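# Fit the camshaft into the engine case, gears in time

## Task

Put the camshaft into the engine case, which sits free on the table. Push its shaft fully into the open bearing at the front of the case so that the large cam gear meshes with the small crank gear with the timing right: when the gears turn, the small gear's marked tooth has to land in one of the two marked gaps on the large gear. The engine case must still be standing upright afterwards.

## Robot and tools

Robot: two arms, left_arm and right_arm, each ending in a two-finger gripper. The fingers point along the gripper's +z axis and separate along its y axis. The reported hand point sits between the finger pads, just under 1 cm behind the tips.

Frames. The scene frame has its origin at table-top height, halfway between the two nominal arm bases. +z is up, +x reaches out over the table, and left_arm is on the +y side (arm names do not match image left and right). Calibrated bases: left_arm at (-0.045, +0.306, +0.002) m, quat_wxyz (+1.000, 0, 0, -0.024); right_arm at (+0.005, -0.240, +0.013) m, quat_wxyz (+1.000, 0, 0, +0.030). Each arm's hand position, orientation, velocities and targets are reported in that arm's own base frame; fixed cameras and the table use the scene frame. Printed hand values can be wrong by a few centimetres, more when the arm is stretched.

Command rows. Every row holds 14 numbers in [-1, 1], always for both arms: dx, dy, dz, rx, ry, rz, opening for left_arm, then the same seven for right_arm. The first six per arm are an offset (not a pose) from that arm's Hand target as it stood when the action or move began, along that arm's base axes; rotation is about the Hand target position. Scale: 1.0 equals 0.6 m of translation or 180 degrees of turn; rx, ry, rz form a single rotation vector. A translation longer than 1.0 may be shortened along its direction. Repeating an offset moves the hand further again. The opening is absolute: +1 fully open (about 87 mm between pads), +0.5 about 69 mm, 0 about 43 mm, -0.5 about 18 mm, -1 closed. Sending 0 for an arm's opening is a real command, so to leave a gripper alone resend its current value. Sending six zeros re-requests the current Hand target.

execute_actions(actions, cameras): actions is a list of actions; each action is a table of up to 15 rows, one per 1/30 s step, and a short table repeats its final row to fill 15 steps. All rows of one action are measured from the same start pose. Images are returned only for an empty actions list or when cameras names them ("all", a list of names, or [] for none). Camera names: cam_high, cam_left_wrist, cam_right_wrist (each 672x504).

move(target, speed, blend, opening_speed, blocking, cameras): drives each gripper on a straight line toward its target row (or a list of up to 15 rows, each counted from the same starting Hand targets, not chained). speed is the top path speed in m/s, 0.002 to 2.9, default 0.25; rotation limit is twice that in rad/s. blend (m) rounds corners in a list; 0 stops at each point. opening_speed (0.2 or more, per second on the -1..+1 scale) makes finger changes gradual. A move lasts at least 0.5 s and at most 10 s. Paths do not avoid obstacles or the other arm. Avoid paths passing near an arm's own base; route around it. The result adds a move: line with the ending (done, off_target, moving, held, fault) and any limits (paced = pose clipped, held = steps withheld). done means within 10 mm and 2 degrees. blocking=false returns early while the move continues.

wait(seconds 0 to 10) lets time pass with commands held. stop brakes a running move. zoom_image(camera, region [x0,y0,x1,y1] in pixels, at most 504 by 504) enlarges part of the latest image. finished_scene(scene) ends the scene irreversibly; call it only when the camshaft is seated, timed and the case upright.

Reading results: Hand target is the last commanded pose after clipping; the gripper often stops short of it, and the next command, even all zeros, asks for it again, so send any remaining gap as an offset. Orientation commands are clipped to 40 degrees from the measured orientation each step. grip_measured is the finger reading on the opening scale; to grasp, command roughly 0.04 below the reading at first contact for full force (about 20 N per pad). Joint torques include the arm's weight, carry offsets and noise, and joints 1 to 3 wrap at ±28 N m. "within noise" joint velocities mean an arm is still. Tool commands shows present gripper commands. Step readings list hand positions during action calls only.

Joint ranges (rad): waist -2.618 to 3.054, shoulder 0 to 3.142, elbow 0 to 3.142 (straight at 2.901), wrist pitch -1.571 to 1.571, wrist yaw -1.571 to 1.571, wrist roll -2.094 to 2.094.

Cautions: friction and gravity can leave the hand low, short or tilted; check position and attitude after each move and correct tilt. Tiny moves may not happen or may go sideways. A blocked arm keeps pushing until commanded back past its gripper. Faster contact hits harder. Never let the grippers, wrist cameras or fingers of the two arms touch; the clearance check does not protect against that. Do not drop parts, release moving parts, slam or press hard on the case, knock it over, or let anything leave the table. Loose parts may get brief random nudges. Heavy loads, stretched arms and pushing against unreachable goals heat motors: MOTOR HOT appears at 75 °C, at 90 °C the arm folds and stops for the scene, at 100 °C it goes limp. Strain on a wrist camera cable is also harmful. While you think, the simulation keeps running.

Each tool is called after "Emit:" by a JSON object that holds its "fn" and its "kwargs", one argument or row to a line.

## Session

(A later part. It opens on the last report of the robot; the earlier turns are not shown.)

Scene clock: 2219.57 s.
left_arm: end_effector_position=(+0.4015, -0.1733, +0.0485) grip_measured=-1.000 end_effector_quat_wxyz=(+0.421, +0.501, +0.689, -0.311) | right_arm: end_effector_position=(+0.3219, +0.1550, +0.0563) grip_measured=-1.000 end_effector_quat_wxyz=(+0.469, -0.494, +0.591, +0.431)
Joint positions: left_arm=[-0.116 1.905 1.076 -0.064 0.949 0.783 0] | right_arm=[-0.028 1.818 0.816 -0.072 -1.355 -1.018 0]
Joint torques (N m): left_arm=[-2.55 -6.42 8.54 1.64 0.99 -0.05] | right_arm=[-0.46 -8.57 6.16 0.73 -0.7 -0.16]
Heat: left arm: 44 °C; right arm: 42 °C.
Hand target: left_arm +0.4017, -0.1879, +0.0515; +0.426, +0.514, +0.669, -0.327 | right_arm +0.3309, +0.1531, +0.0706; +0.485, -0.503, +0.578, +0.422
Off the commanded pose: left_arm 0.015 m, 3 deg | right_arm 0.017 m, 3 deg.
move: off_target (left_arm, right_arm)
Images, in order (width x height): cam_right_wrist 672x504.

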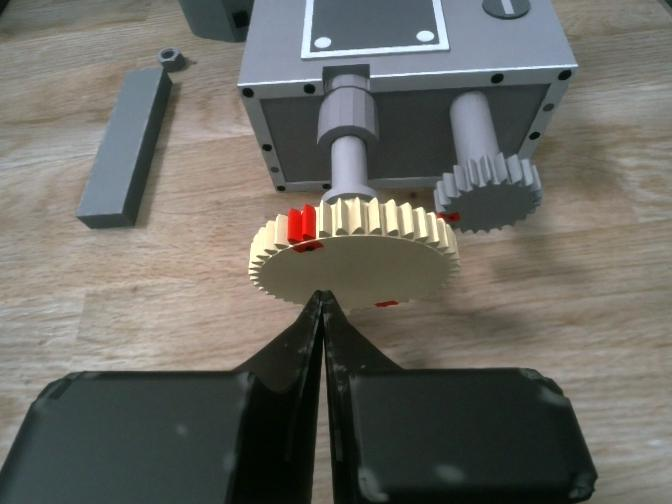

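Emit:
{"fn": "move", "kwargs": {
  "target": [
    [0,0.005,0,0,0,0,-1,0.012,-0.004,0.009,0,0,0,-1]
  ],
  "speed": 0.06,
  "cameras": ["cam_right_wrist"]
}}

Scene clock: 2225.70 s.
left_arm: end_effector_position=(+0.4016, -0.1733, +0.0485) grip_measured=-1.000 end_effector_quat_wxyz=(+0.421, +0.501, +0.689, -0.310) | right_arm: end_effector_position=(+0.3309, +0.1526, +0.0657) grip_measured=-1.000 end_effector_quat_wxyz=(+0.474, -0.497, +0.588, +0.427)
Joint positions: left_arm=[-0.116 1.905 1.076 -0.064 0.949 0.783 0] | right_arm=[-0.035 1.818 0.867 -0.135 -1.358 -1.045 0]
Joint torques (N m): left_arm=[-1.76 -6.45 8.64 1.54 1.05 0.04] | right_arm=[-0.49 -7.62 6.08 0.72 -0.7 -0.12]
Heat: left arm: 44 °C; right arm: 41 °C.
Hand target: left_arm +0.4017, -0.1849, +0.0515; +0.426, +0.514, +0.669, -0.327 | right_arm +0.3381, +0.1507, +0.0759; +0.485, -0.503, +0.578, +0.422
Off the commanded pose: left_arm 0.012 m, 3 deg | right_arm 0.013 m, 2 deg.
move: off_target (left_arm, right_arm)
Images, in order (width x height): cam_right_wrist 672x504.

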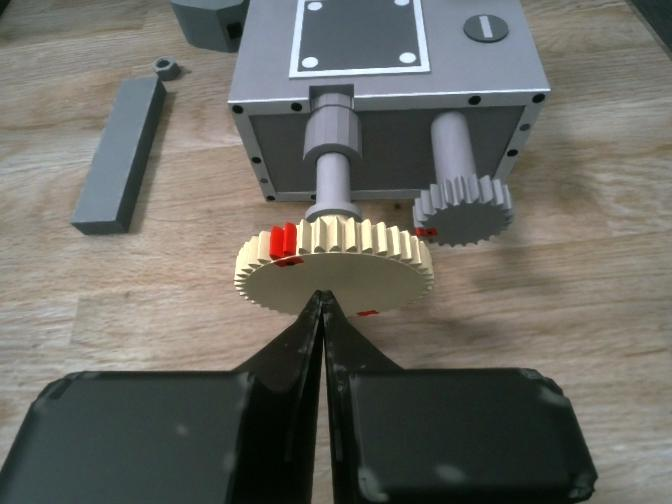

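Emit:
{"fn": "move", "kwargs": {
  "target": [
    [0,-0.012,0,0,0,0,-1,0,0,0,0,0,0,-1],
    [0,-0.025,0,0,0,0,-1,0.004,0.045,0.008,0,0,0,-1]
  ],
  "speed": 0.05,
  "cameras": ["cam_right_wrist"]
}}

Scene clock: 2234.63 s.
left_arm: end_effector_position=(+0.4065, -0.1745, +0.0468) grip_measured=-1.000 end_effector_quat_wxyz=(+0.421, +0.498, +0.698, -0.295) | right_arm: end_effector_position=(+0.3444, +0.1579, +0.0641) grip_measured=-1.000 end_effector_quat_wxyz=(+0.467, -0.476, +0.620, +0.413)
Joint positions: left_arm=[-0.13 1.905 1.076 -0.04 0.904 0.758 0] | right_arm=[-0.005 1.81 0.836 0.085 -1.28 -0.797 0]
Joint torques (N m): left_arm=[-4.22 -6.35 8.25 1.81 1.26 -0.18] | right_arm=[4.42 -9.07 3.88 1.57 -1 -0.02]
Heat: left arm: 44 °C; right arm: 41 °C.
Hand target: left_arm +0.4017, -0.1999, +0.0515; +0.426, +0.514, +0.669, -0.327 | right_arm +0.3404, +0.1779, +0.0807; +0.485, -0.503, +0.578, +0.422
Off the commanded pose: left_arm 0.026 m, 5 deg | right_arm 0.026 m, 6 deg.
move: off_target (left_arm, right_arm)
Images, in order (width x height): cam_right_wrist 672x504.

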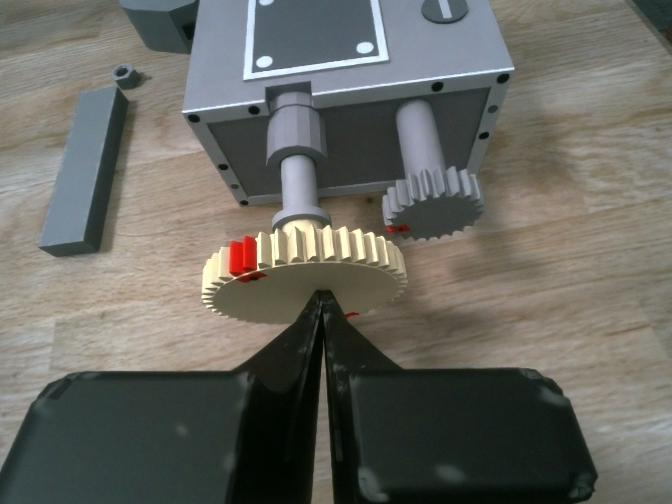

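Emit:
{"fn": "zoom_image", "kwargs": {
  "camera": "cam_right_wrist",
  "region": [180, 60, 500, 340]
}}

Scaled by 1.575 from the camera's 672x504 image, which has a finer 960x720 frame.

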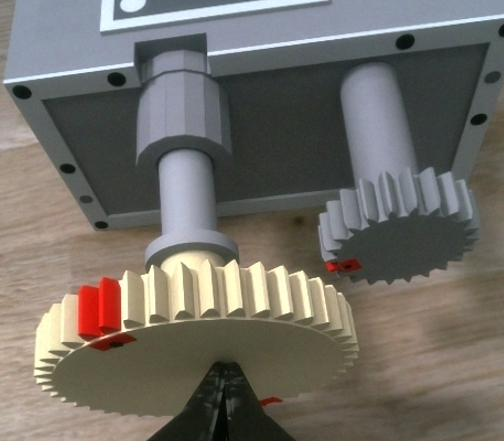

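Emit:
{"fn": "move", "kwargs": {
  "target": [
    [-0.006,0.02,0,0,0,0,-1,-0.020,-0.045,-0.006,0,0,0,-1]
  ],
  "speed": 0.06,
  "cameras": ["cam_right_wrist","cam_left_wrist"]
}}

Scene clock: 2262.83 s.
left_arm: end_effector_position=(+0.4069, -0.1742, +0.0471) grip_measured=-1.000 end_effector_quat_wxyz=(+0.423, +0.503, +0.694, -0.293) | right_arm: end_effector_position=(+0.3226, +0.1523, +0.0664) grip_measured=-1.000 end_effector_quat_wxyz=(+0.473, -0.497, +0.588, +0.427)
Joint positions: left_arm=[-0.129 1.905 1.076 -0.04 0.908 0.773 0] | right_arm=[-0.037 1.79 0.836 -0.14 -1.359 -1.053 0]
Joint torques (N m): left_arm=[-1.35 -7.38 6.99 1.51 1.45 0.02] | right_arm=[-0.42 -7.91 5.7 0.74 -0.7 -0.14]
Heat: left arm: 44 °C; right arm: 42 °C.
Hand target: left_arm +0.3981, -0.1878, +0.0515; +0.426, +0.514, +0.669, -0.327 | right_arm +0.3285, +0.1507, +0.0772; +0.485, -0.503, +0.578, +0.422
Off the commanded pose: left_arm 0.017 m, 5 deg | right_arm 0.012 m, 2 deg.
move: off_target (left_arm, right_arm)
Images, in order (width x height): cam_left_wrist 672x504, cam_right_wrist 672x504.

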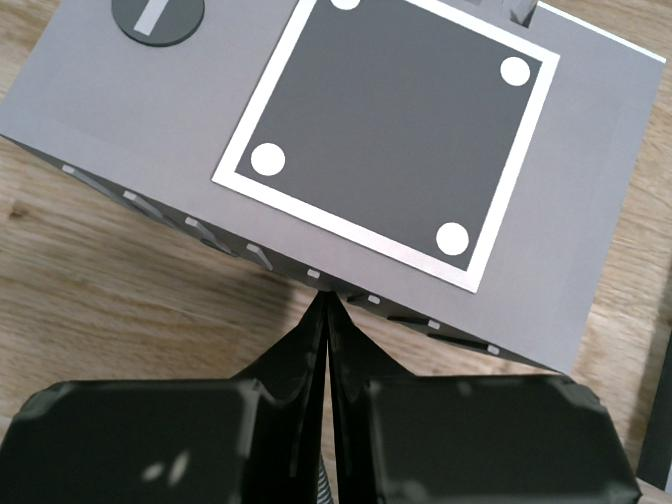

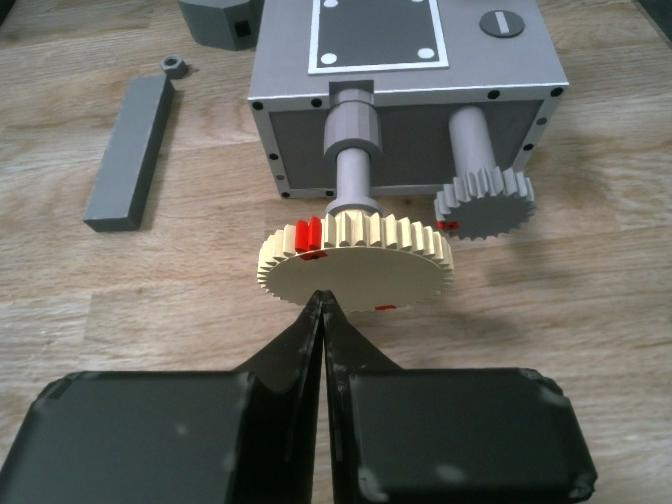

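Emit:
{"fn": "move", "kwargs": {
  "target": [
    [0,-0.01,0,0,0,0,-1,0.008,0.012,-0.003,0,0,0,-1]
  ],
  "speed": 0.05,
  "cameras": ["cam_right_wrist"]
}}

Emit:
{"fn": "zoom_image", "kwargs": {
  "camera": "cam_right_wrist",
  "region": [180, 60, 500, 340]
}}

Scene clock: 2274.80 s.
left_arm: end_effector_position=(+0.4068, -0.1744, +0.0471) grip_measured=-1.000 end_effector_quat_wxyz=(+0.423, +0.503, +0.694, -0.293) | right_arm: end_effector_position=(+0.3289, +0.1556, +0.0707) grip_measured=-1.000 end_effector_quat_wxyz=(+0.478, -0.495, +0.586, +0.427)
Joint positions: left_arm=[-0.129 1.905 1.076 -0.04 0.908 0.772 0] | right_arm=[-0.027 1.79 0.836 -0.06 -1.359 -0.976 0]
Joint torques (N m): left_arm=[-2.89 -7.25 6.97 1.67 1.34 -0.15] | right_arm=[0.85 -6.94 4.88 1.07 -0.54 -0.02]
Heat: left arm: 43 °C; right arm: 40 °C.
Hand target: left_arm +0.3980, -0.1939, +0.0515; +0.426, +0.514, +0.669, -0.327 | right_arm +0.3333, +0.1579, +0.0754; +0.485, -0.503, +0.578, +0.422
Off the commanded pose: left_arm 0.022 m, 5 deg | right_arm 0.007 m, 2 deg.
move: off_target (left_arm)
Images, in order (width x height): cam_right_wrist 672x504.

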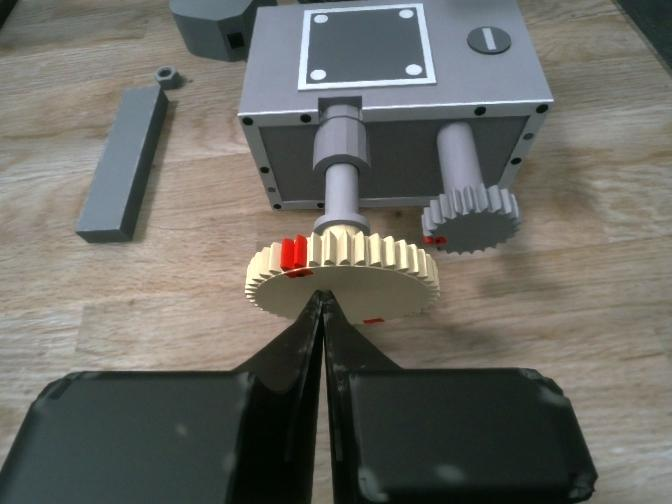

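Scaled by 1.575 from the camera's 672x504 image, which has a finer 960x720 frame.

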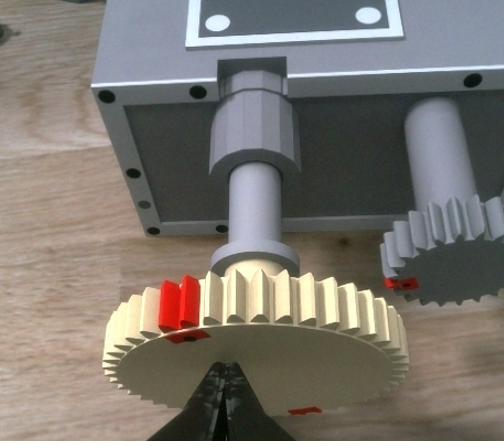

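Emit:
{"fn": "move", "kwargs": {
  "target": [
    [0,-0.02,0,0,0,0,-1,0.010,0.012,0,0,0,0,-1],
    [0,-0.04,0,0,0,0,-1,0.012,0.055,0.003,0,0,0,-1]
  ],
  "speed": 0.05,
  "cameras": ["cam_right_wrist"]
}}

Emit:
{"fn": "zoom_image", "kwargs": {
  "camera": "cam_right_wrist",
  "region": [180, 60, 500, 340]
}}

Scene clock: 2282.23 s.
left_arm: end_effector_position=(+0.4057, -0.1898, +0.0481) grip_measured=-1.000 end_effector_quat_wxyz=(+0.418, +0.494, +0.702, -0.296) | right_arm: end_effector_position=(+0.3455, +0.1728, +0.0717) grip_measured=-1.000 end_effector_quat_wxyz=(+0.477, -0.481, +0.609, +0.412)
Joint positions: left_arm=[-0.173 1.905 1.076 -0.003 0.874 0.696 0] | right_arm=[0.039 1.792 0.799 0.249 -1.263 -0.677 0]
Joint torques (N m): left_arm=[-4.88 -6.71 6.75 2.13 1.21 -0.16] | right_arm=[4.3 -6.3 3.95 1.73 -0.74 -0.03]
Heat: left arm: 42 °C; right arm: 41 °C.
Hand target: left_arm +0.3981, -0.2179, +0.0515; +0.426, +0.514, +0.669, -0.327 | right_arm +0.3406, +0.1910, +0.0772; +0.485, -0.503, +0.578, +0.422
Off the commanded pose: left_arm 0.029 m, 6 deg | right_arm 0.020 m, 5 deg.
move: off_target (left_arm, right_arm)
Images, in order (width x height): cam_right_wrist 672x504.

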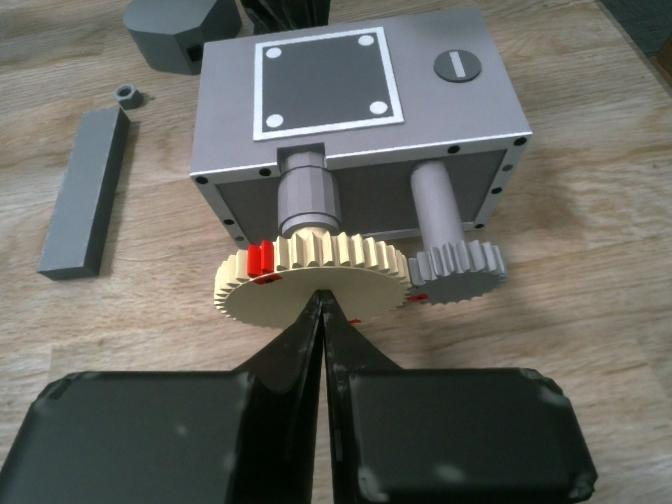

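Scaled by 1.575 from the camera's 672x504 image, which has a finer 960x720 frame.

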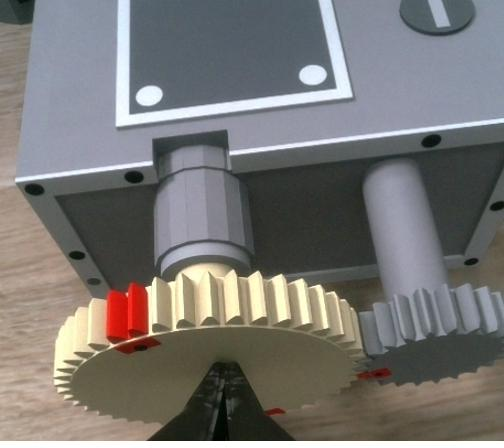

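Emit:
{"fn": "move", "kwargs": {
  "target": [
    [0.003,0.035,0,0,0,0,-1,0.0,-0.06,0,0,0,0,-1]
  ],
  "speed": 0.08,
  "cameras": ["cam_right_wrist"]
}}

Emit:
{"fn": "zoom_image", "kwargs": {
  "camera": "cam_right_wrist",
  "region": [200, 60, 520, 340]
}}

Scene clock: 2290.47 s.
left_arm: end_effector_position=(+0.4052, -0.1894, +0.0517) grip_measured=-1.000 end_effector_quat_wxyz=(+0.427, +0.507, +0.685, -0.303) | right_arm: end_effector_position=(+0.3347, +0.1554, +0.0721) grip_measured=-1.000 end_effector_quat_wxyz=(+0.480, -0.499, +0.585, +0.422)
Joint positions: left_arm=[-0.161 1.905 1.076 -0.004 0.915 0.737 0] | right_arm=[-0.025 1.799 0.858 -0.068 -1.351 -0.984 0]
Joint torques (N m): left_arm=[-0.58 -6.72 7.51 1.5 1.16 0.04] | right_arm=[-0.13 -5.96 6.2 0.78 -0.68 -0.12]
Heat: left arm: 42 °C; right arm: 41 °C.
Hand target: left_arm +0.3999, -0.1969, +0.0515; +0.426, +0.514, +0.669, -0.327 | right_arm +0.3405, +0.1550, +0.0771; +0.485, -0.503, +0.578, +0.422
Off the commanded pose: left_arm 0.009 m, 3 deg | right_arm 0.008 m, 1 deg.
move: off_target (left_arm)
Images, in order (width x height): cam_right_wrist 672x504.

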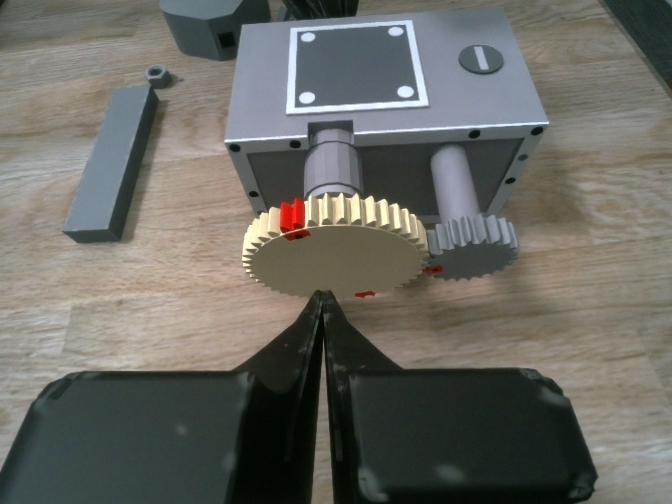

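Scaled by 1.575 from the camera's 672x504 image, which has a finer 960x720 frame.

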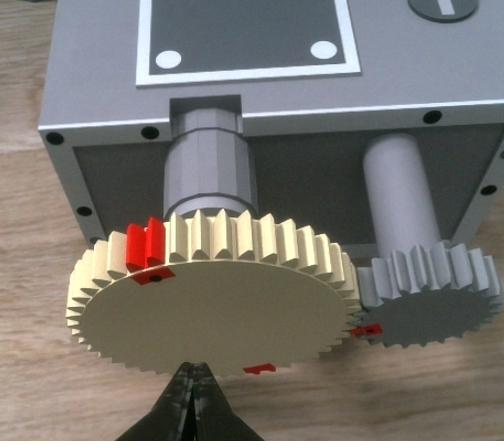

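Emit:
{"fn": "move", "kwargs": {
  "target": [
    [0,0.005,0,0,0,0,-1,-0.0675,-0.1167,0.1217,0,0,0,-1],
    [0,0.005,0,0,0,0,-1,-0.1675,-0.025,0.155,-0.0553,0.0742,-0.2456,-0.2],
    [0,0.005,0,0,0,0,-1,-0.1108,0.0642,0.0668,-0.1106,0.1483,-0.4911,-0.2]
  ],
  "speed": 0.2,
  "blend": [0.03,0.03,0],
  "cameras": ["all"]
}}

Scene clock: 2373.60 s.
left_arm: end_effector_position=(+0.4049, -0.1891, +0.0531) grip_measured=-1.000 end_effector_quat_wxyz=(+0.430, +0.509, +0.680, -0.307) | right_arm: end_effector_position=(+0.2702, +0.1880, +0.1087) grip_measured=-0.200 end_effector_quat_wxyz=(+0.413, +0.063, +0.908, -0.036)
Joint positions: left_arm=[-0.156 1.905 1.076 -0.004 0.93 0.746 0] | right_arm=[0.889 1.422 0.961 -0.585 0.712 0.83 0.4]
Joint torques (N m): left_arm=[-0.27 -6.76 7.57 1.39 1.05 0.04] | right_arm=[0.83 -4.04 7.56 0.93 0.58 0.04]
Heat: left arm: 42 °C; right arm: 38 °C.
Hand target: left_arm +0.3999, -0.1939, +0.0515; +0.426, +0.514, +0.669, -0.327 | right_arm +0.2740, +0.1935, +0.1173; +0.421, +0.068, +0.904, -0.032
Off the commanded pose: left_arm 0.007 m, 3 deg | right_arm 0.011 m, 1 deg.
move: off_target (left_arm, right_arm); blend cut to 0 m at target 2

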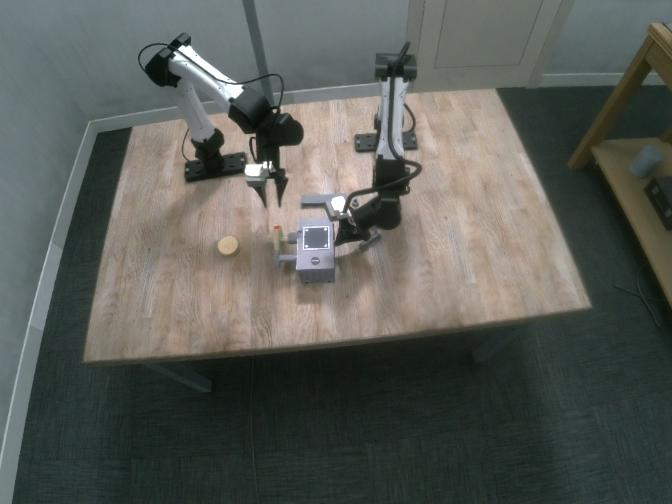

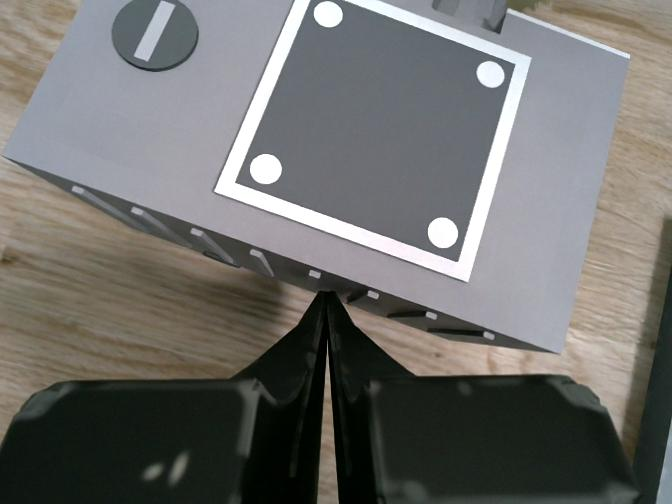

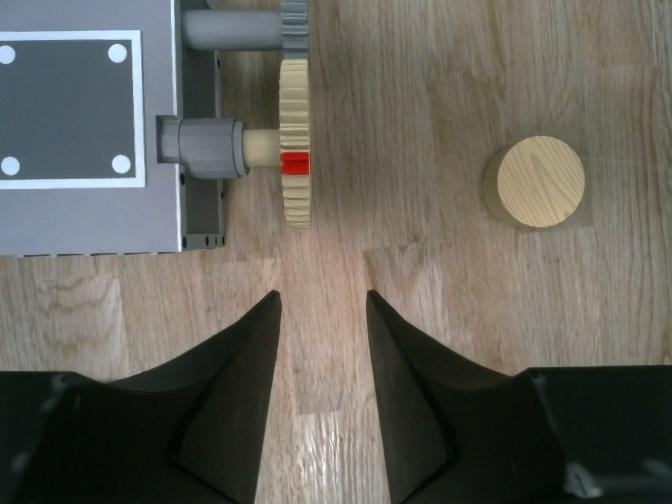

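Emit:
{"fn": "zoom_image", "kwargs": {
  "camera": "cam_right_wrist",
  "region": [150, 0, 350, 250]
}}

Scaled by 2.016 from the camera's 672x504 image, which has a finer 960x720 frame.

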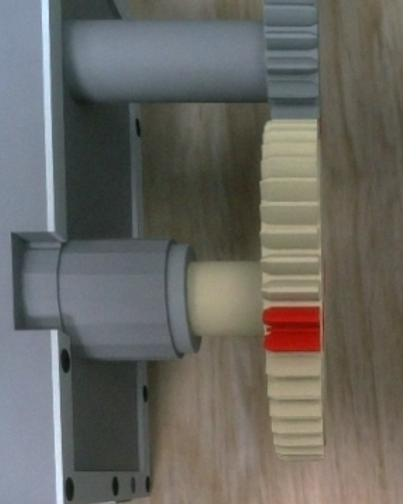

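Emit:
{"fn": "move", "kwargs": {
  "target": [
    [0,0.005,0,0,0,0,-1,-0.04,-0.13,0.05,0.25,-0.027,0.01,-1],
    [0,0.005,0,0,0,0,-1,0.13,-0.08,-0.065,0.497,-0.055,0.02,-1]
  ],
  "speed": 0.2,
  "blend": [0.03,0],
  "cameras": ["cam_high","cam_right_wrist"]
}}

Scene clock: 2426.40 s.
left_arm: end_effector_position=(+0.4038, -0.1887, +0.0542) grip_measured=-1.000 end_effector_quat_wxyz=(+0.431, +0.511, +0.675, -0.311) | right_arm: end_effector_position=(+0.3474, +0.1443, +0.0656) grip_measured=-1.000 end_effector_quat_wxyz=(+0.284, +0.348, +0.671, +0.589)
Joint positions: left_arm=[-0.151 1.905 1.076 -0.008 0.947 0.756 0] | right_arm=[0.029 2.003 0.311 1.516 -0.608 1.499 0]
Joint torques (N m): left_arm=[0.02 -6.8 7.65 1.31 0.92 0.05] | right_arm=[0.28 -4.92 3 2.32 -0.11 -0.11]
Motor temperatures (°C): left_arm=[23 41 42 35 29 25 24] | right_arm=[25 31 37 37 28 26 28]
Heat: left arm: 42 °C; right arm: 37 °C.
Hand target: left_arm +0.3999, -0.1908, +0.0515; +0.426, +0.514, +0.669, -0.327 | right_arm +0.3521, +0.1455, +0.0783; +0.321, +0.321, +0.630, +0.630
Off the commanded pose: left_arm 0.005 m, 2 deg | right_arm 0.014 m, 8 deg.
joint sent to its limit (right arm) — joint 4 (wrist pitch), upper limit. The joint targets are off in orientation, not in position.
move: off_target (right_arm)
Images, in order (width x height): cam_high 672x504, cam_right_wrist 672x504.

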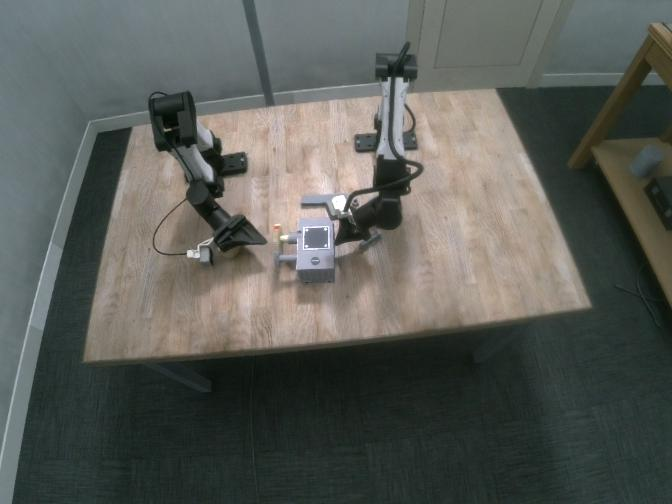

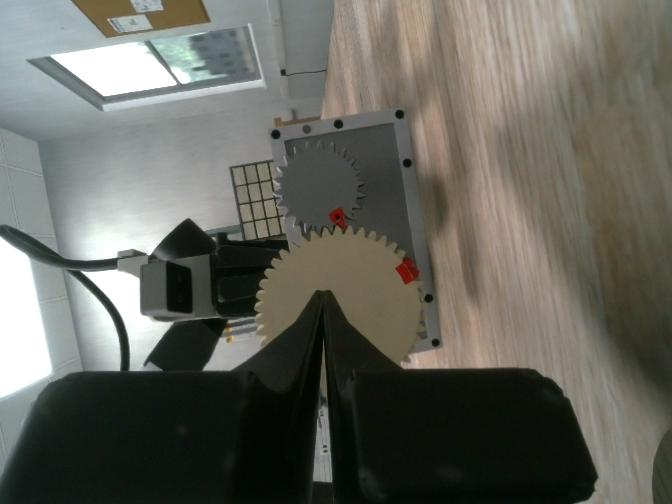

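Excellent view.

Emit:
{"fn": "zoom_image", "kwargs": {
  "camera": "cam_right_wrist",
  "region": [240, 120, 440, 320]
}}

Emit:
{"fn": "zoom_image", "kwargs": {
  "camera": "cam_right_wrist",
  "region": [300, 180, 440, 290]
}}

Scaled by 2.520 from the camera's 672x504 image, which has a finer 960x720 frame.

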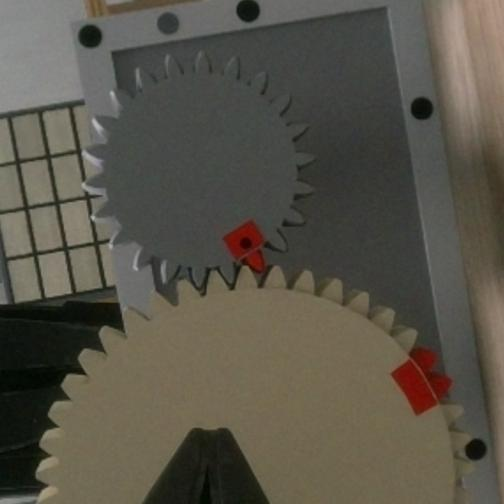

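Scaled by 3.600 from the camera's 672x504 image, which has a finer 960x720 frame.

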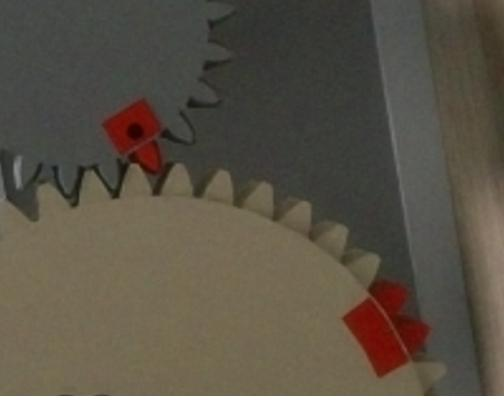

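Emit:
{"fn": "move", "kwargs": {
  "target": [
    [0,0.005,0,0,0,0,-1,-0.14,-0.09,0.10,-0.245,0.05,0.011,-0.3],
    [0,0.005,0,0,0,0,-1,-0.11,0.095,0.105,-0.49,0.099,0.023,-0.3]
  ],
  "speed": 0.2,
  "blend": [0.02,0],
  "cameras": ["cam_right_wrist"]
}}

Scene clock: 2466.83 s.
left_arm: end_effector_position=(+0.4016, -0.1880, +0.0543) grip_measured=-1.000 end_effector_quat_wxyz=(+0.430, +0.512, +0.673, -0.317) | right_arm: end_effector_position=(+0.2819, +0.1985, +0.1334) grip_measured=-0.300 end_effector_quat_wxyz=(+0.332, +0.068, +0.940, -0.028)
Joint positions: left_arm=[-0.146 1.905 1.076 -0.021 0.962 0.766 0] | right_arm=[0.8 1.538 1.241 -0.839 0.54 0.822 0.35]
Joint torques (N m): left_arm=[0.35 -6.82 7.77 1.3 0.81 0.07] | right_arm=[0.64 -5.04 7.56 0.85 0.53 0.01]
Motor temperatures (°C): left_arm=[23 40 42 35 28 25 24] | right_arm=[25 31 35 44 28 26 28]
Heat: left arm: 42 °C; right arm: 44 °C.
Hand target: left_arm +0.3999, -0.1878, +0.0515; +0.426, +0.514, +0.669, -0.327 | right_arm +0.2860, +0.2025, +0.1412; +0.340, +0.072, +0.937, -0.026
Off the commanded pose: left_arm 0.003 m, 1 deg | right_arm 0.010 m, 1 deg.
move: done
Images, in order (width x height): cam_right_wrist 672x504.

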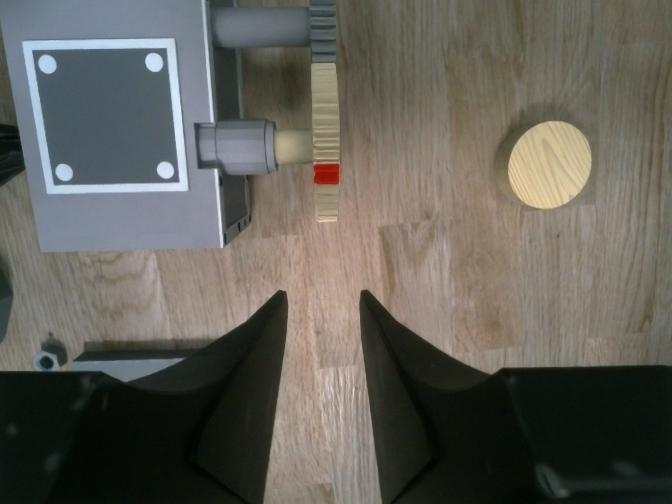

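Emit:
{"fn": "move", "kwargs": {
  "target": [
    [0,0.005,0,0,0,0,-1,0.068,-0.0103,-0.082,0,0,0,-0.3]
  ],
  "speed": 0.08,
  "cameras": ["cam_right_wrist"]
}}

Scene clock: 2473.67 s.
left_arm: end_effector_position=(+0.4009, -0.1852, +0.0536) grip_measured=-1.000 end_effector_quat_wxyz=(+0.429, +0.512, +0.673, -0.318) | right_arm: end_effector_position=(+0.3248, +0.1966, +0.0960) grip_measured=-0.300 end_effector_quat_wxyz=(+0.340, +0.072, +0.937, -0.028)
Joint positions: left_arm=[-0.139 1.905 1.076 -0.032 0.968 0.777 0] | right_arm=[0.707 1.65 1.193 -0.617 0.51 0.728 0.35]
Joint torques (N m): left_arm=[0.36 -6.84 7.9 1.28 0.81 0.07] | right_arm=[-0.35 -6.16 4.36 1.21 0.29 -0.08]
Heat: left arm: 42 °C; right arm: 42 °C.
Hand target: left_arm +0.3999, -0.1849, +0.0515; +0.426, +0.514, +0.669, -0.327 | right_arm +0.3268, +0.1963, +0.0921; +0.340, +0.072, +0.937, -0.026
Off the commanded pose: left_arm 0.002 m, 1 deg | right_arm 0.004 m, 0 deg.
move: done
Images, in order (width x height): cam_right_wrist 672x504.

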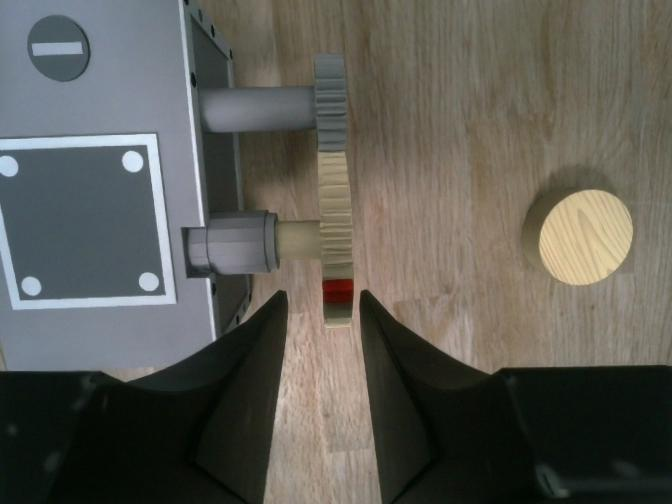

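Emit:
{"fn": "move", "kwargs": {
  "target": [
    [0,0.005,0,0,0,0,-1,0.0,-0.010,0.0,0,0,0,-0.3],
    [0,0.005,0,0,0,0,-1,0.016,-0.014,-0.024,0,0,0,-0.3]
  ],
  "speed": 0.06,
  "cameras": ["cam_right_wrist"]
}}

Scene clock: 2487.97 s.
left_arm: end_effector_position=(+0.4005, -0.1820, +0.0529) grip_measured=-1.000 end_effector_quat_wxyz=(+0.428, +0.512, +0.674, -0.318) | right_arm: end_effector_position=(+0.3346, +0.1885, +0.0819) grip_measured=-0.300 end_effector_quat_wxyz=(+0.340, +0.072, +0.937, -0.027)
Joint positions: left_arm=[-0.13 1.905 1.076 -0.043 0.973 0.789 0] | right_arm=[0.668 1.668 1.152 -0.539 0.491 0.69 0.35]
Joint torques (N m): left_arm=[0.35 -6.87 8.02 1.27 0.81 0.07] | right_arm=[-0.36 -6.22 4.33 1.22 0.29 -0.1]
Heat: left arm: 42 °C; right arm: 41 °C.
Hand target: left_arm +0.3999, -0.1819, +0.0515; +0.426, +0.514, +0.669, -0.327 | right_arm +0.3365, +0.1880, +0.0778; +0.341, +0.072, +0.937, -0.026
Off the commanded pose: left_arm 0.002 m, 1 deg | right_arm 0.005 m, 0 deg.
move: done
Images, in order (width x height): cam_right_wrist 672x504.

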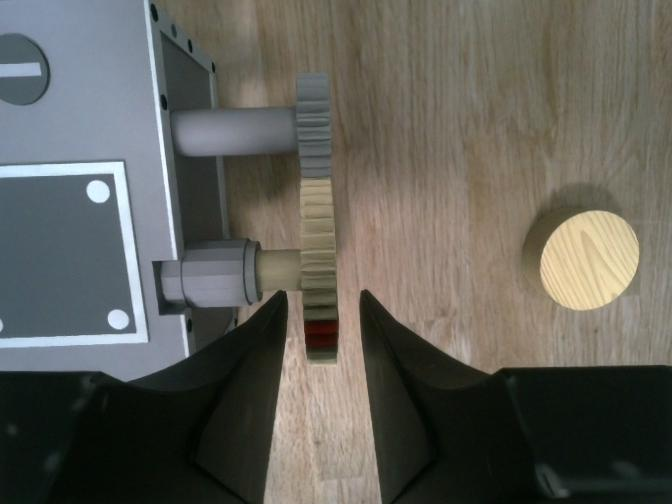

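Emit:
{"fn": "move", "kwargs": {
  "target": [0,0,0,0,0,0,-1,0,0,0,0,0,0,-0.8],
  "opening_speed": 0.5,
  "cameras": ["cam_right_wrist"]
}}

Scene clock: 2493.67 s.
left_arm: end_effector_position=(+0.4005, -0.1820, +0.0529) grip_measured=-1.000 end_effector_quat_wxyz=(+0.428, +0.512, +0.674, -0.318) | right_arm: end_effector_position=(+0.3348, +0.1892, +0.0820) grip_measured=-0.657 end_effector_quat_wxyz=(+0.340, +0.071, +0.937, -0.026)
Joint positions: left_arm=[-0.13 1.905 1.076 -0.043 0.973 0.789 0] | right_arm=[0.668 1.668 1.152 -0.536 0.488 0.688 0.171]
Joint torques (N m): left_arm=[0.35 -6.87 8.01 1.27 0.81 0.07] | right_arm=[-0.34 -6.24 4.3 1.23 0.3 -0.08]
Heat: left arm: 42 °C; right arm: 40 °C.
Hand target: left_arm +0.3999, -0.1819, +0.0515; +0.426, +0.514, +0.669, -0.327 | right_arm +0.3365, +0.1880, +0.0778; +0.341, +0.072, +0.937, -0.026
Off the commanded pose: left_arm 0.002 m, 1 deg | right_arm 0.005 m, 0 deg.
move: done
Images, in order (width x height): cam_right_wrist 672x504.

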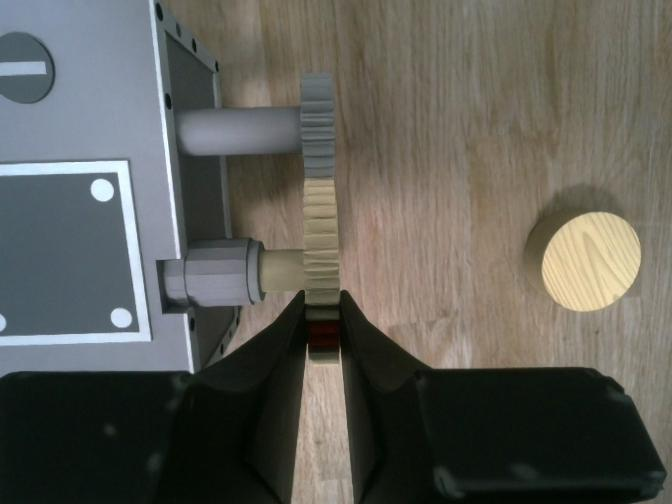

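Emit:
{"fn": "move", "kwargs": {
  "target": [0,0.01,0,0,0,0,-1,-0.006,-0.038,0,0,0,0,-0.85],
  "speed": 0.04,
  "cameras": ["cam_right_wrist","cam_high"]
}}

Scene clock: 2498.40 s.
left_arm: end_effector_position=(+0.3995, -0.1758, +0.0516) grip_measured=-1.000 end_effector_quat_wxyz=(+0.427, +0.511, +0.674, -0.319) | right_arm: end_effector_position=(+0.3362, +0.1825, +0.0800) grip_measured=-0.659 end_effector_quat_wxyz=(+0.344, +0.067, +0.937, -0.003)
Joint positions: left_arm=[-0.114 1.905 1.076 -0.066 0.983 0.812 0] | right_arm=[0.632 1.626 1.089 -0.465 0.436 0.645 0.171]
Joint torques (N m): left_arm=[0.38 -6.9 8.32 1.23 0.82 0.06] | right_arm=[-1.63 -8.02 3.59 0.94 0.58 -0.11]
Heat: left arm: 42 °C; right arm: 40 °C.
Hand target: left_arm +0.3999, -0.1759, +0.0515; +0.426, +0.514, +0.669, -0.327 | right_arm +0.3328, +0.1651, +0.0777; +0.340, +0.072, +0.937, -0.026
Off the commanded pose: left_arm 0.000 m, 1 deg | right_arm 0.018 m, 3 deg.
move: off_target (right_arm)
Images, in order (width x height): cam_high 672x504, cam_right_wrist 672x504.

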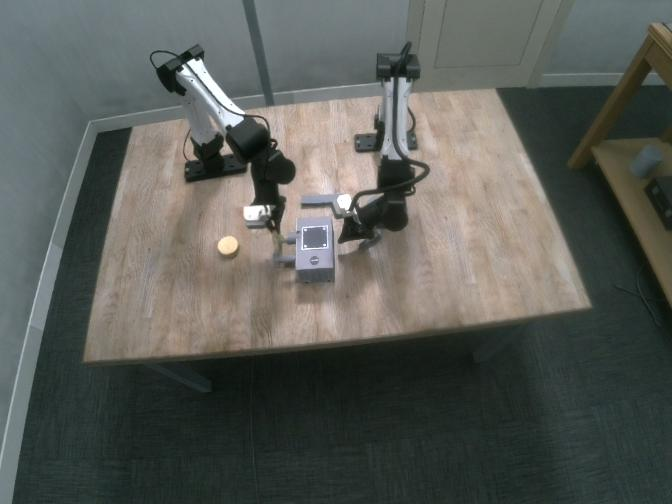

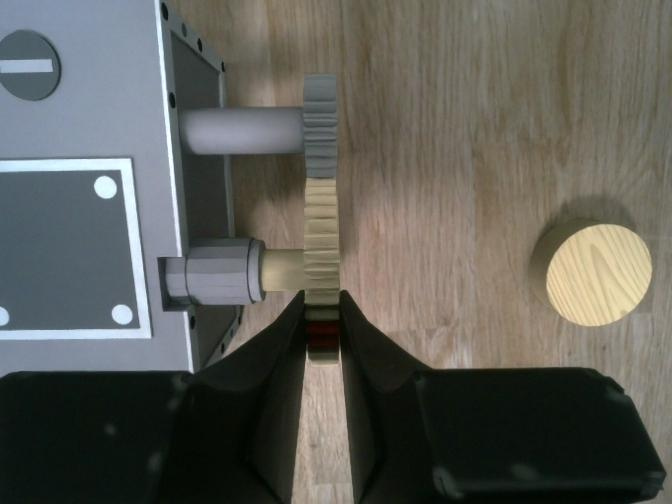

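Emit:
{"fn": "move", "kwargs": {
  "target": [
    [-0.0165,0.093,0.081,0,0,0,-1,0.005,0.027,0,0,0,0,-0.85],
    [-0.2665,0.06,0.17,-0.2078,0.1578,0.228,-1,0.005,0.027,0,0,0,0,-0.85],
    [-0.2165,-0.14,0.09,-0.4157,0.3156,0.4559,-1,0.005,0.027,0,0,0,0,-0.85]
  ],
  "speed": 0.2,
  "blend": [0.02,0.03,0],
  "cameras": ["all"]
}}

Scene clock: 2568.67 s.
left_arm: end_effector_position=(+0.2669, -0.2585, +0.1026) grip_measured=-1.000 end_effector_quat_wxyz=(+0.384, -0.506, +0.613, -0.470) | right_arm: end_effector_position=(+0.3363, +0.1847, +0.0808) grip_measured=-0.659 end_effector_quat_wxyz=(+0.346, +0.066, +0.936, -0.011)
Joint positions: left_arm=[-1.037 1.461 0.31 0.762 -0.802 -1.862 0] | right_arm=[0.645 1.637 1.103 -0.477 0.457 0.652 0.171]
Joint torques (N m): left_arm=[-0.92 -3.06 8.18 1.66 -0.53 -0.07] | right_arm=[0.36 -4.85 6.39 0.86 0.55 0.1]
Motor temperatures (°C): left_arm=[23 39 42 34 28 25 24] | right_arm=[25 34 35 37 28 26 29]
Heat: left arm: 42 °C; right arm: 37 °C.
Hand target: left_arm +0.2700, -0.2598, +0.1055; +0.391, -0.510, +0.608, -0.466 | right_arm +0.3358, +0.1813, +0.0776; +0.340, +0.072, +0.937, -0.026
Off the commanded pose: left_arm 0.005 m, 1 deg | right_arm 0.005 m, 2 deg.
move: done

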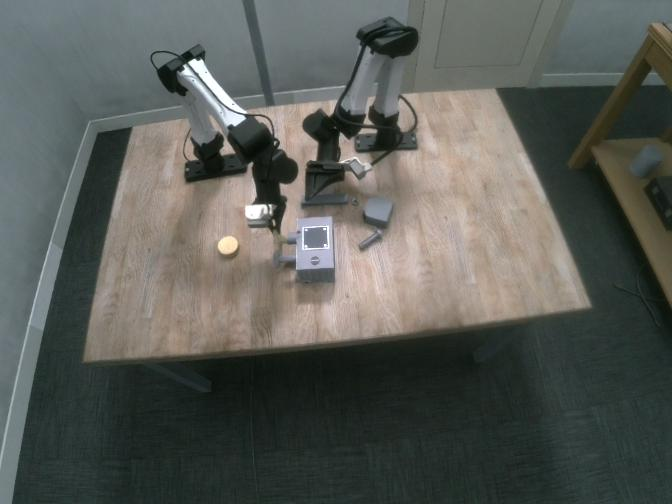

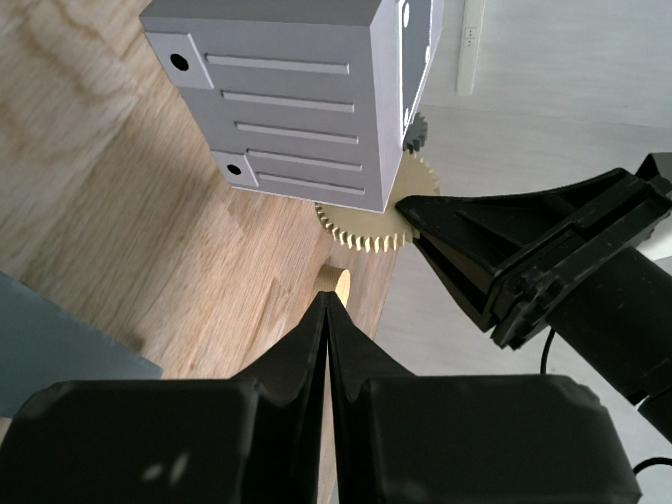

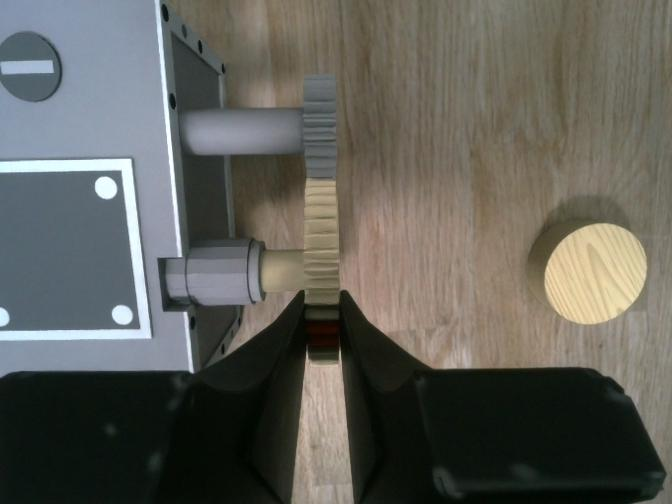

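Emit:
{"fn": "move", "kwargs": {
  "target": [
    [0.055,-0.072,-0.022,0,0,0,-1,0,0,0,0,0,0,-0.85],
    [0.105,-0.072,-0.022,0,0,0,-1,0,0,0,0,0,0,-0.85]
  ],
  "speed": 0.08,
  "cameras": ["all"]
}}

Scene clock: 2595.93 s.
left_arm: end_effector_position=(+0.3276, -0.2993, +0.0898) grip_measured=-1.000 end_effector_quat_wxyz=(+0.388, -0.513, +0.610, -0.463) | right_arm: end_effector_position=(+0.3363, +0.1846, +0.0808) grip_measured=-0.659 end_effector_quat_wxyz=(+0.346, +0.066, +0.936, -0.011)
Joint positions: left_arm=[-0.937 1.773 0.561 0.842 -0.729 -1.825 0] | right_arm=[0.645 1.637 1.103 -0.477 0.458 0.653 0.171]
Joint torques (N m): left_arm=[0.35 -4.7 7.82 2.04 -0.13 0.1] | right_arm=[0.34 -4.82 6.39 0.86 0.54 0.1]
Heat: left arm: 40 °C; right arm: 37 °C.
Hand target: left_arm +0.3329, -0.3031, +0.0923; +0.391, -0.510, +0.608, -0.466 | right_arm +0.3358, +0.1813, +0.0776; +0.340, +0.072, +0.937, -0.026
Off the commanded pose: left_arm 0.007 m, 1 deg | right_arm 0.005 m, 2 deg.
move: done

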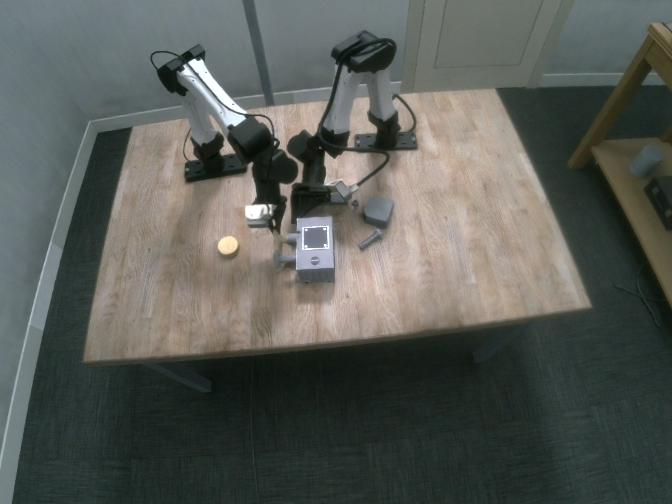

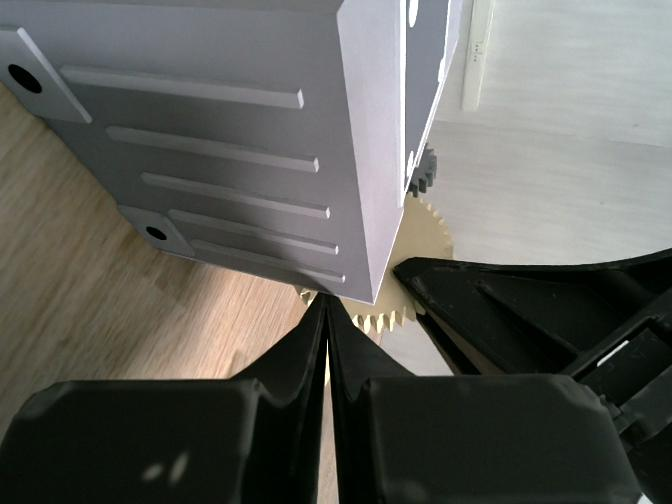

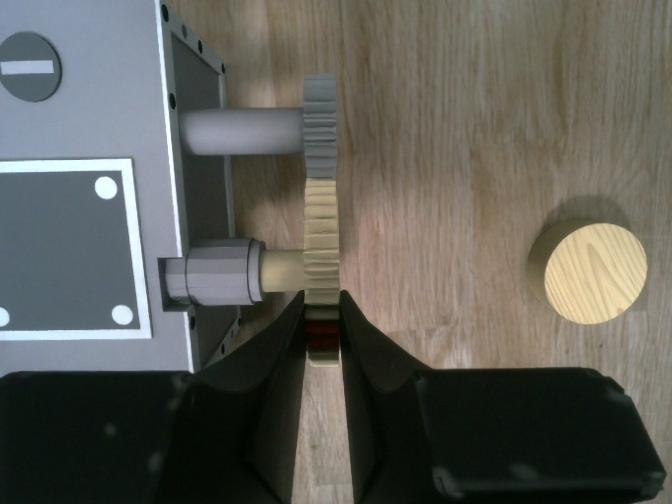

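Emit:
{"fn": "move", "kwargs": {
  "target": [0.025,-0.01,-0.008,0,0,0,-1,0,0,0,0,0,0,-0.85],
  "speed": 0.06,
  "cameras": ["cam_left_wrist","cam_right_wrist"]
}}

Scene clock: 2609.10 s.
left_arm: end_effector_position=(+0.3383, -0.3099, +0.0838) grip_measured=-1.000 end_effector_quat_wxyz=(+0.381, -0.508, +0.617, -0.465) | right_arm: end_effector_position=(+0.3363, +0.1847, +0.0808) grip_measured=-0.659 end_effector_quat_wxyz=(+0.346, +0.066, +0.936, -0.011)
Joint positions: left_arm=[-0.918 1.833 0.611 0.856 -0.689 -1.812 0] | right_arm=[0.645 1.637 1.103 -0.477 0.458 0.653 0.171]
Joint torques (N m): left_arm=[1.11 -5.07 7.94 2.09 -0.28 0.11] | right_arm=[0.36 -4.82 6.38 0.86 0.54 0.1]
Heat: left arm: 41 °C; right arm: 37 °C.
Hand target: left_arm +0.3479, -0.3091, +0.0875; +0.391, -0.510, +0.608, -0.466 | right_arm +0.3358, +0.1813, +0.0776; +0.340, +0.072, +0.937, -0.026
Off the commanded pose: left_arm 0.010 m, 2 deg | right_arm 0.005 m, 2 deg.
move: done
Images, in order (width x height): cam_left_wrist 672x504, cam_right_wrist 672x504.

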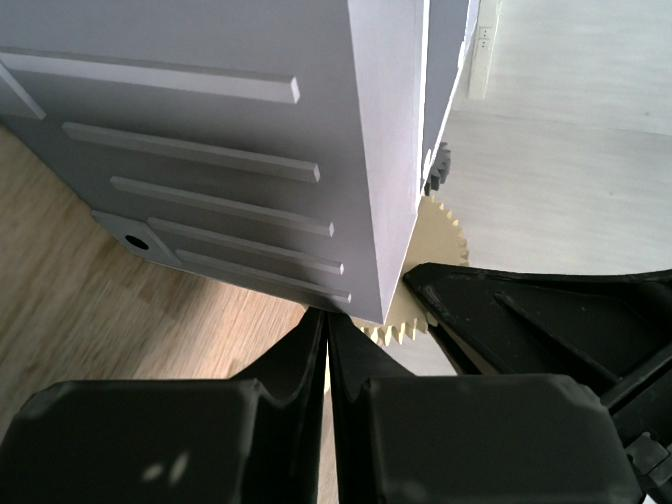

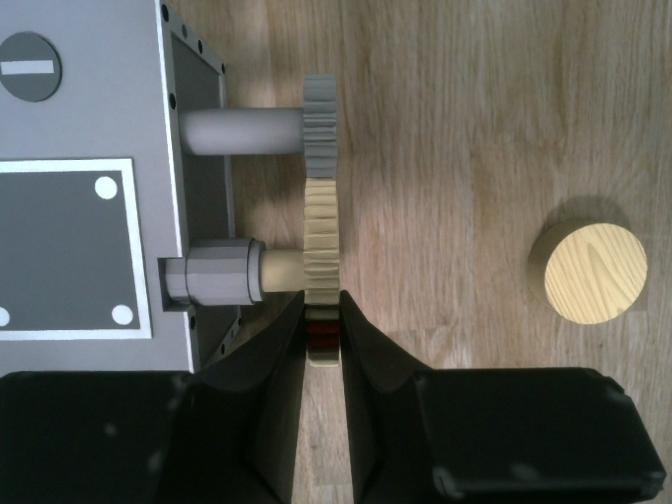

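Emit:
{"fn": "move", "kwargs": {
  "target": [0.022,-0.004,-0.004,0,0,0,-1,0,0,0,0,0,0,-0.85],
  "speed": 0.06,
  "cameras": ["cam_left_wrist","cam_right_wrist"]
}}

Scene clock: 2615.60 s.
left_arm: end_effector_position=(+0.3438, -0.3195, +0.0797) grip_measured=-1.000 end_effector_quat_wxyz=(+0.370, -0.499, +0.627, -0.469) | right_arm: end_effector_position=(+0.3363, +0.1847, +0.0808) grip_measured=-0.659 end_effector_quat_wxyz=(+0.346, +0.066, +0.936, -0.011)
Joint positions: left_arm=[-0.904 1.868 0.644 0.86 -0.641 -1.798 0] | right_arm=[0.645 1.637 1.103 -0.477 0.458 0.653 0.171]
Joint torques (N m): left_arm=[2.56 -5.24 8.28 2.15 -0.53 0.11] | right_arm=[0.35 -4.83 6.39 0.86 0.54 0.09]
Heat: left arm: 41 °C; right arm: 38 °C.
Hand target: left_arm +0.3612, -0.3113, +0.0851; +0.391, -0.510, +0.608, -0.466 | right_arm +0.3358, +0.1813, +0.0776; +0.340, +0.072, +0.937, -0.026
Off the commanded pose: left_arm 0.020 m, 3 deg | right_arm 0.005 m, 2 deg.
move: off_target (left_arm)
Images, in order (width x height): cam_left_wrist 672x504, cam_right_wrist 672x504.

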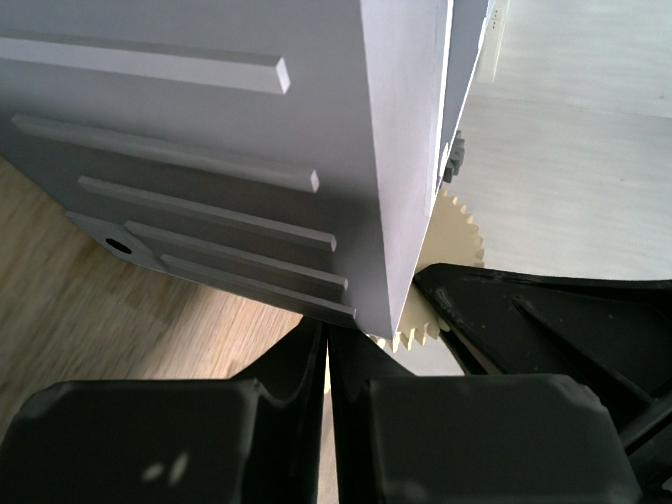

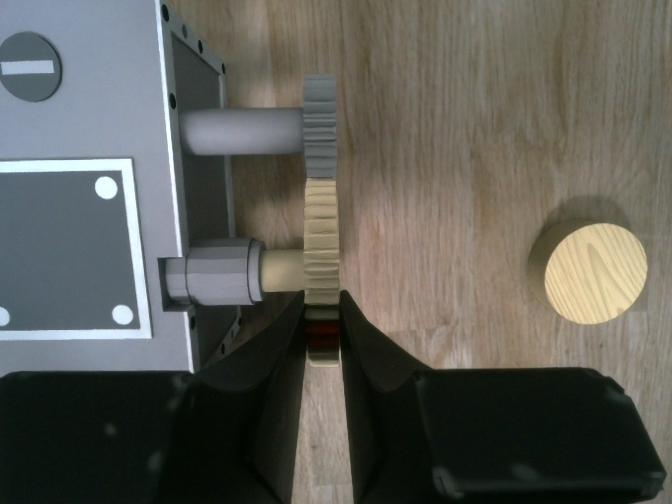

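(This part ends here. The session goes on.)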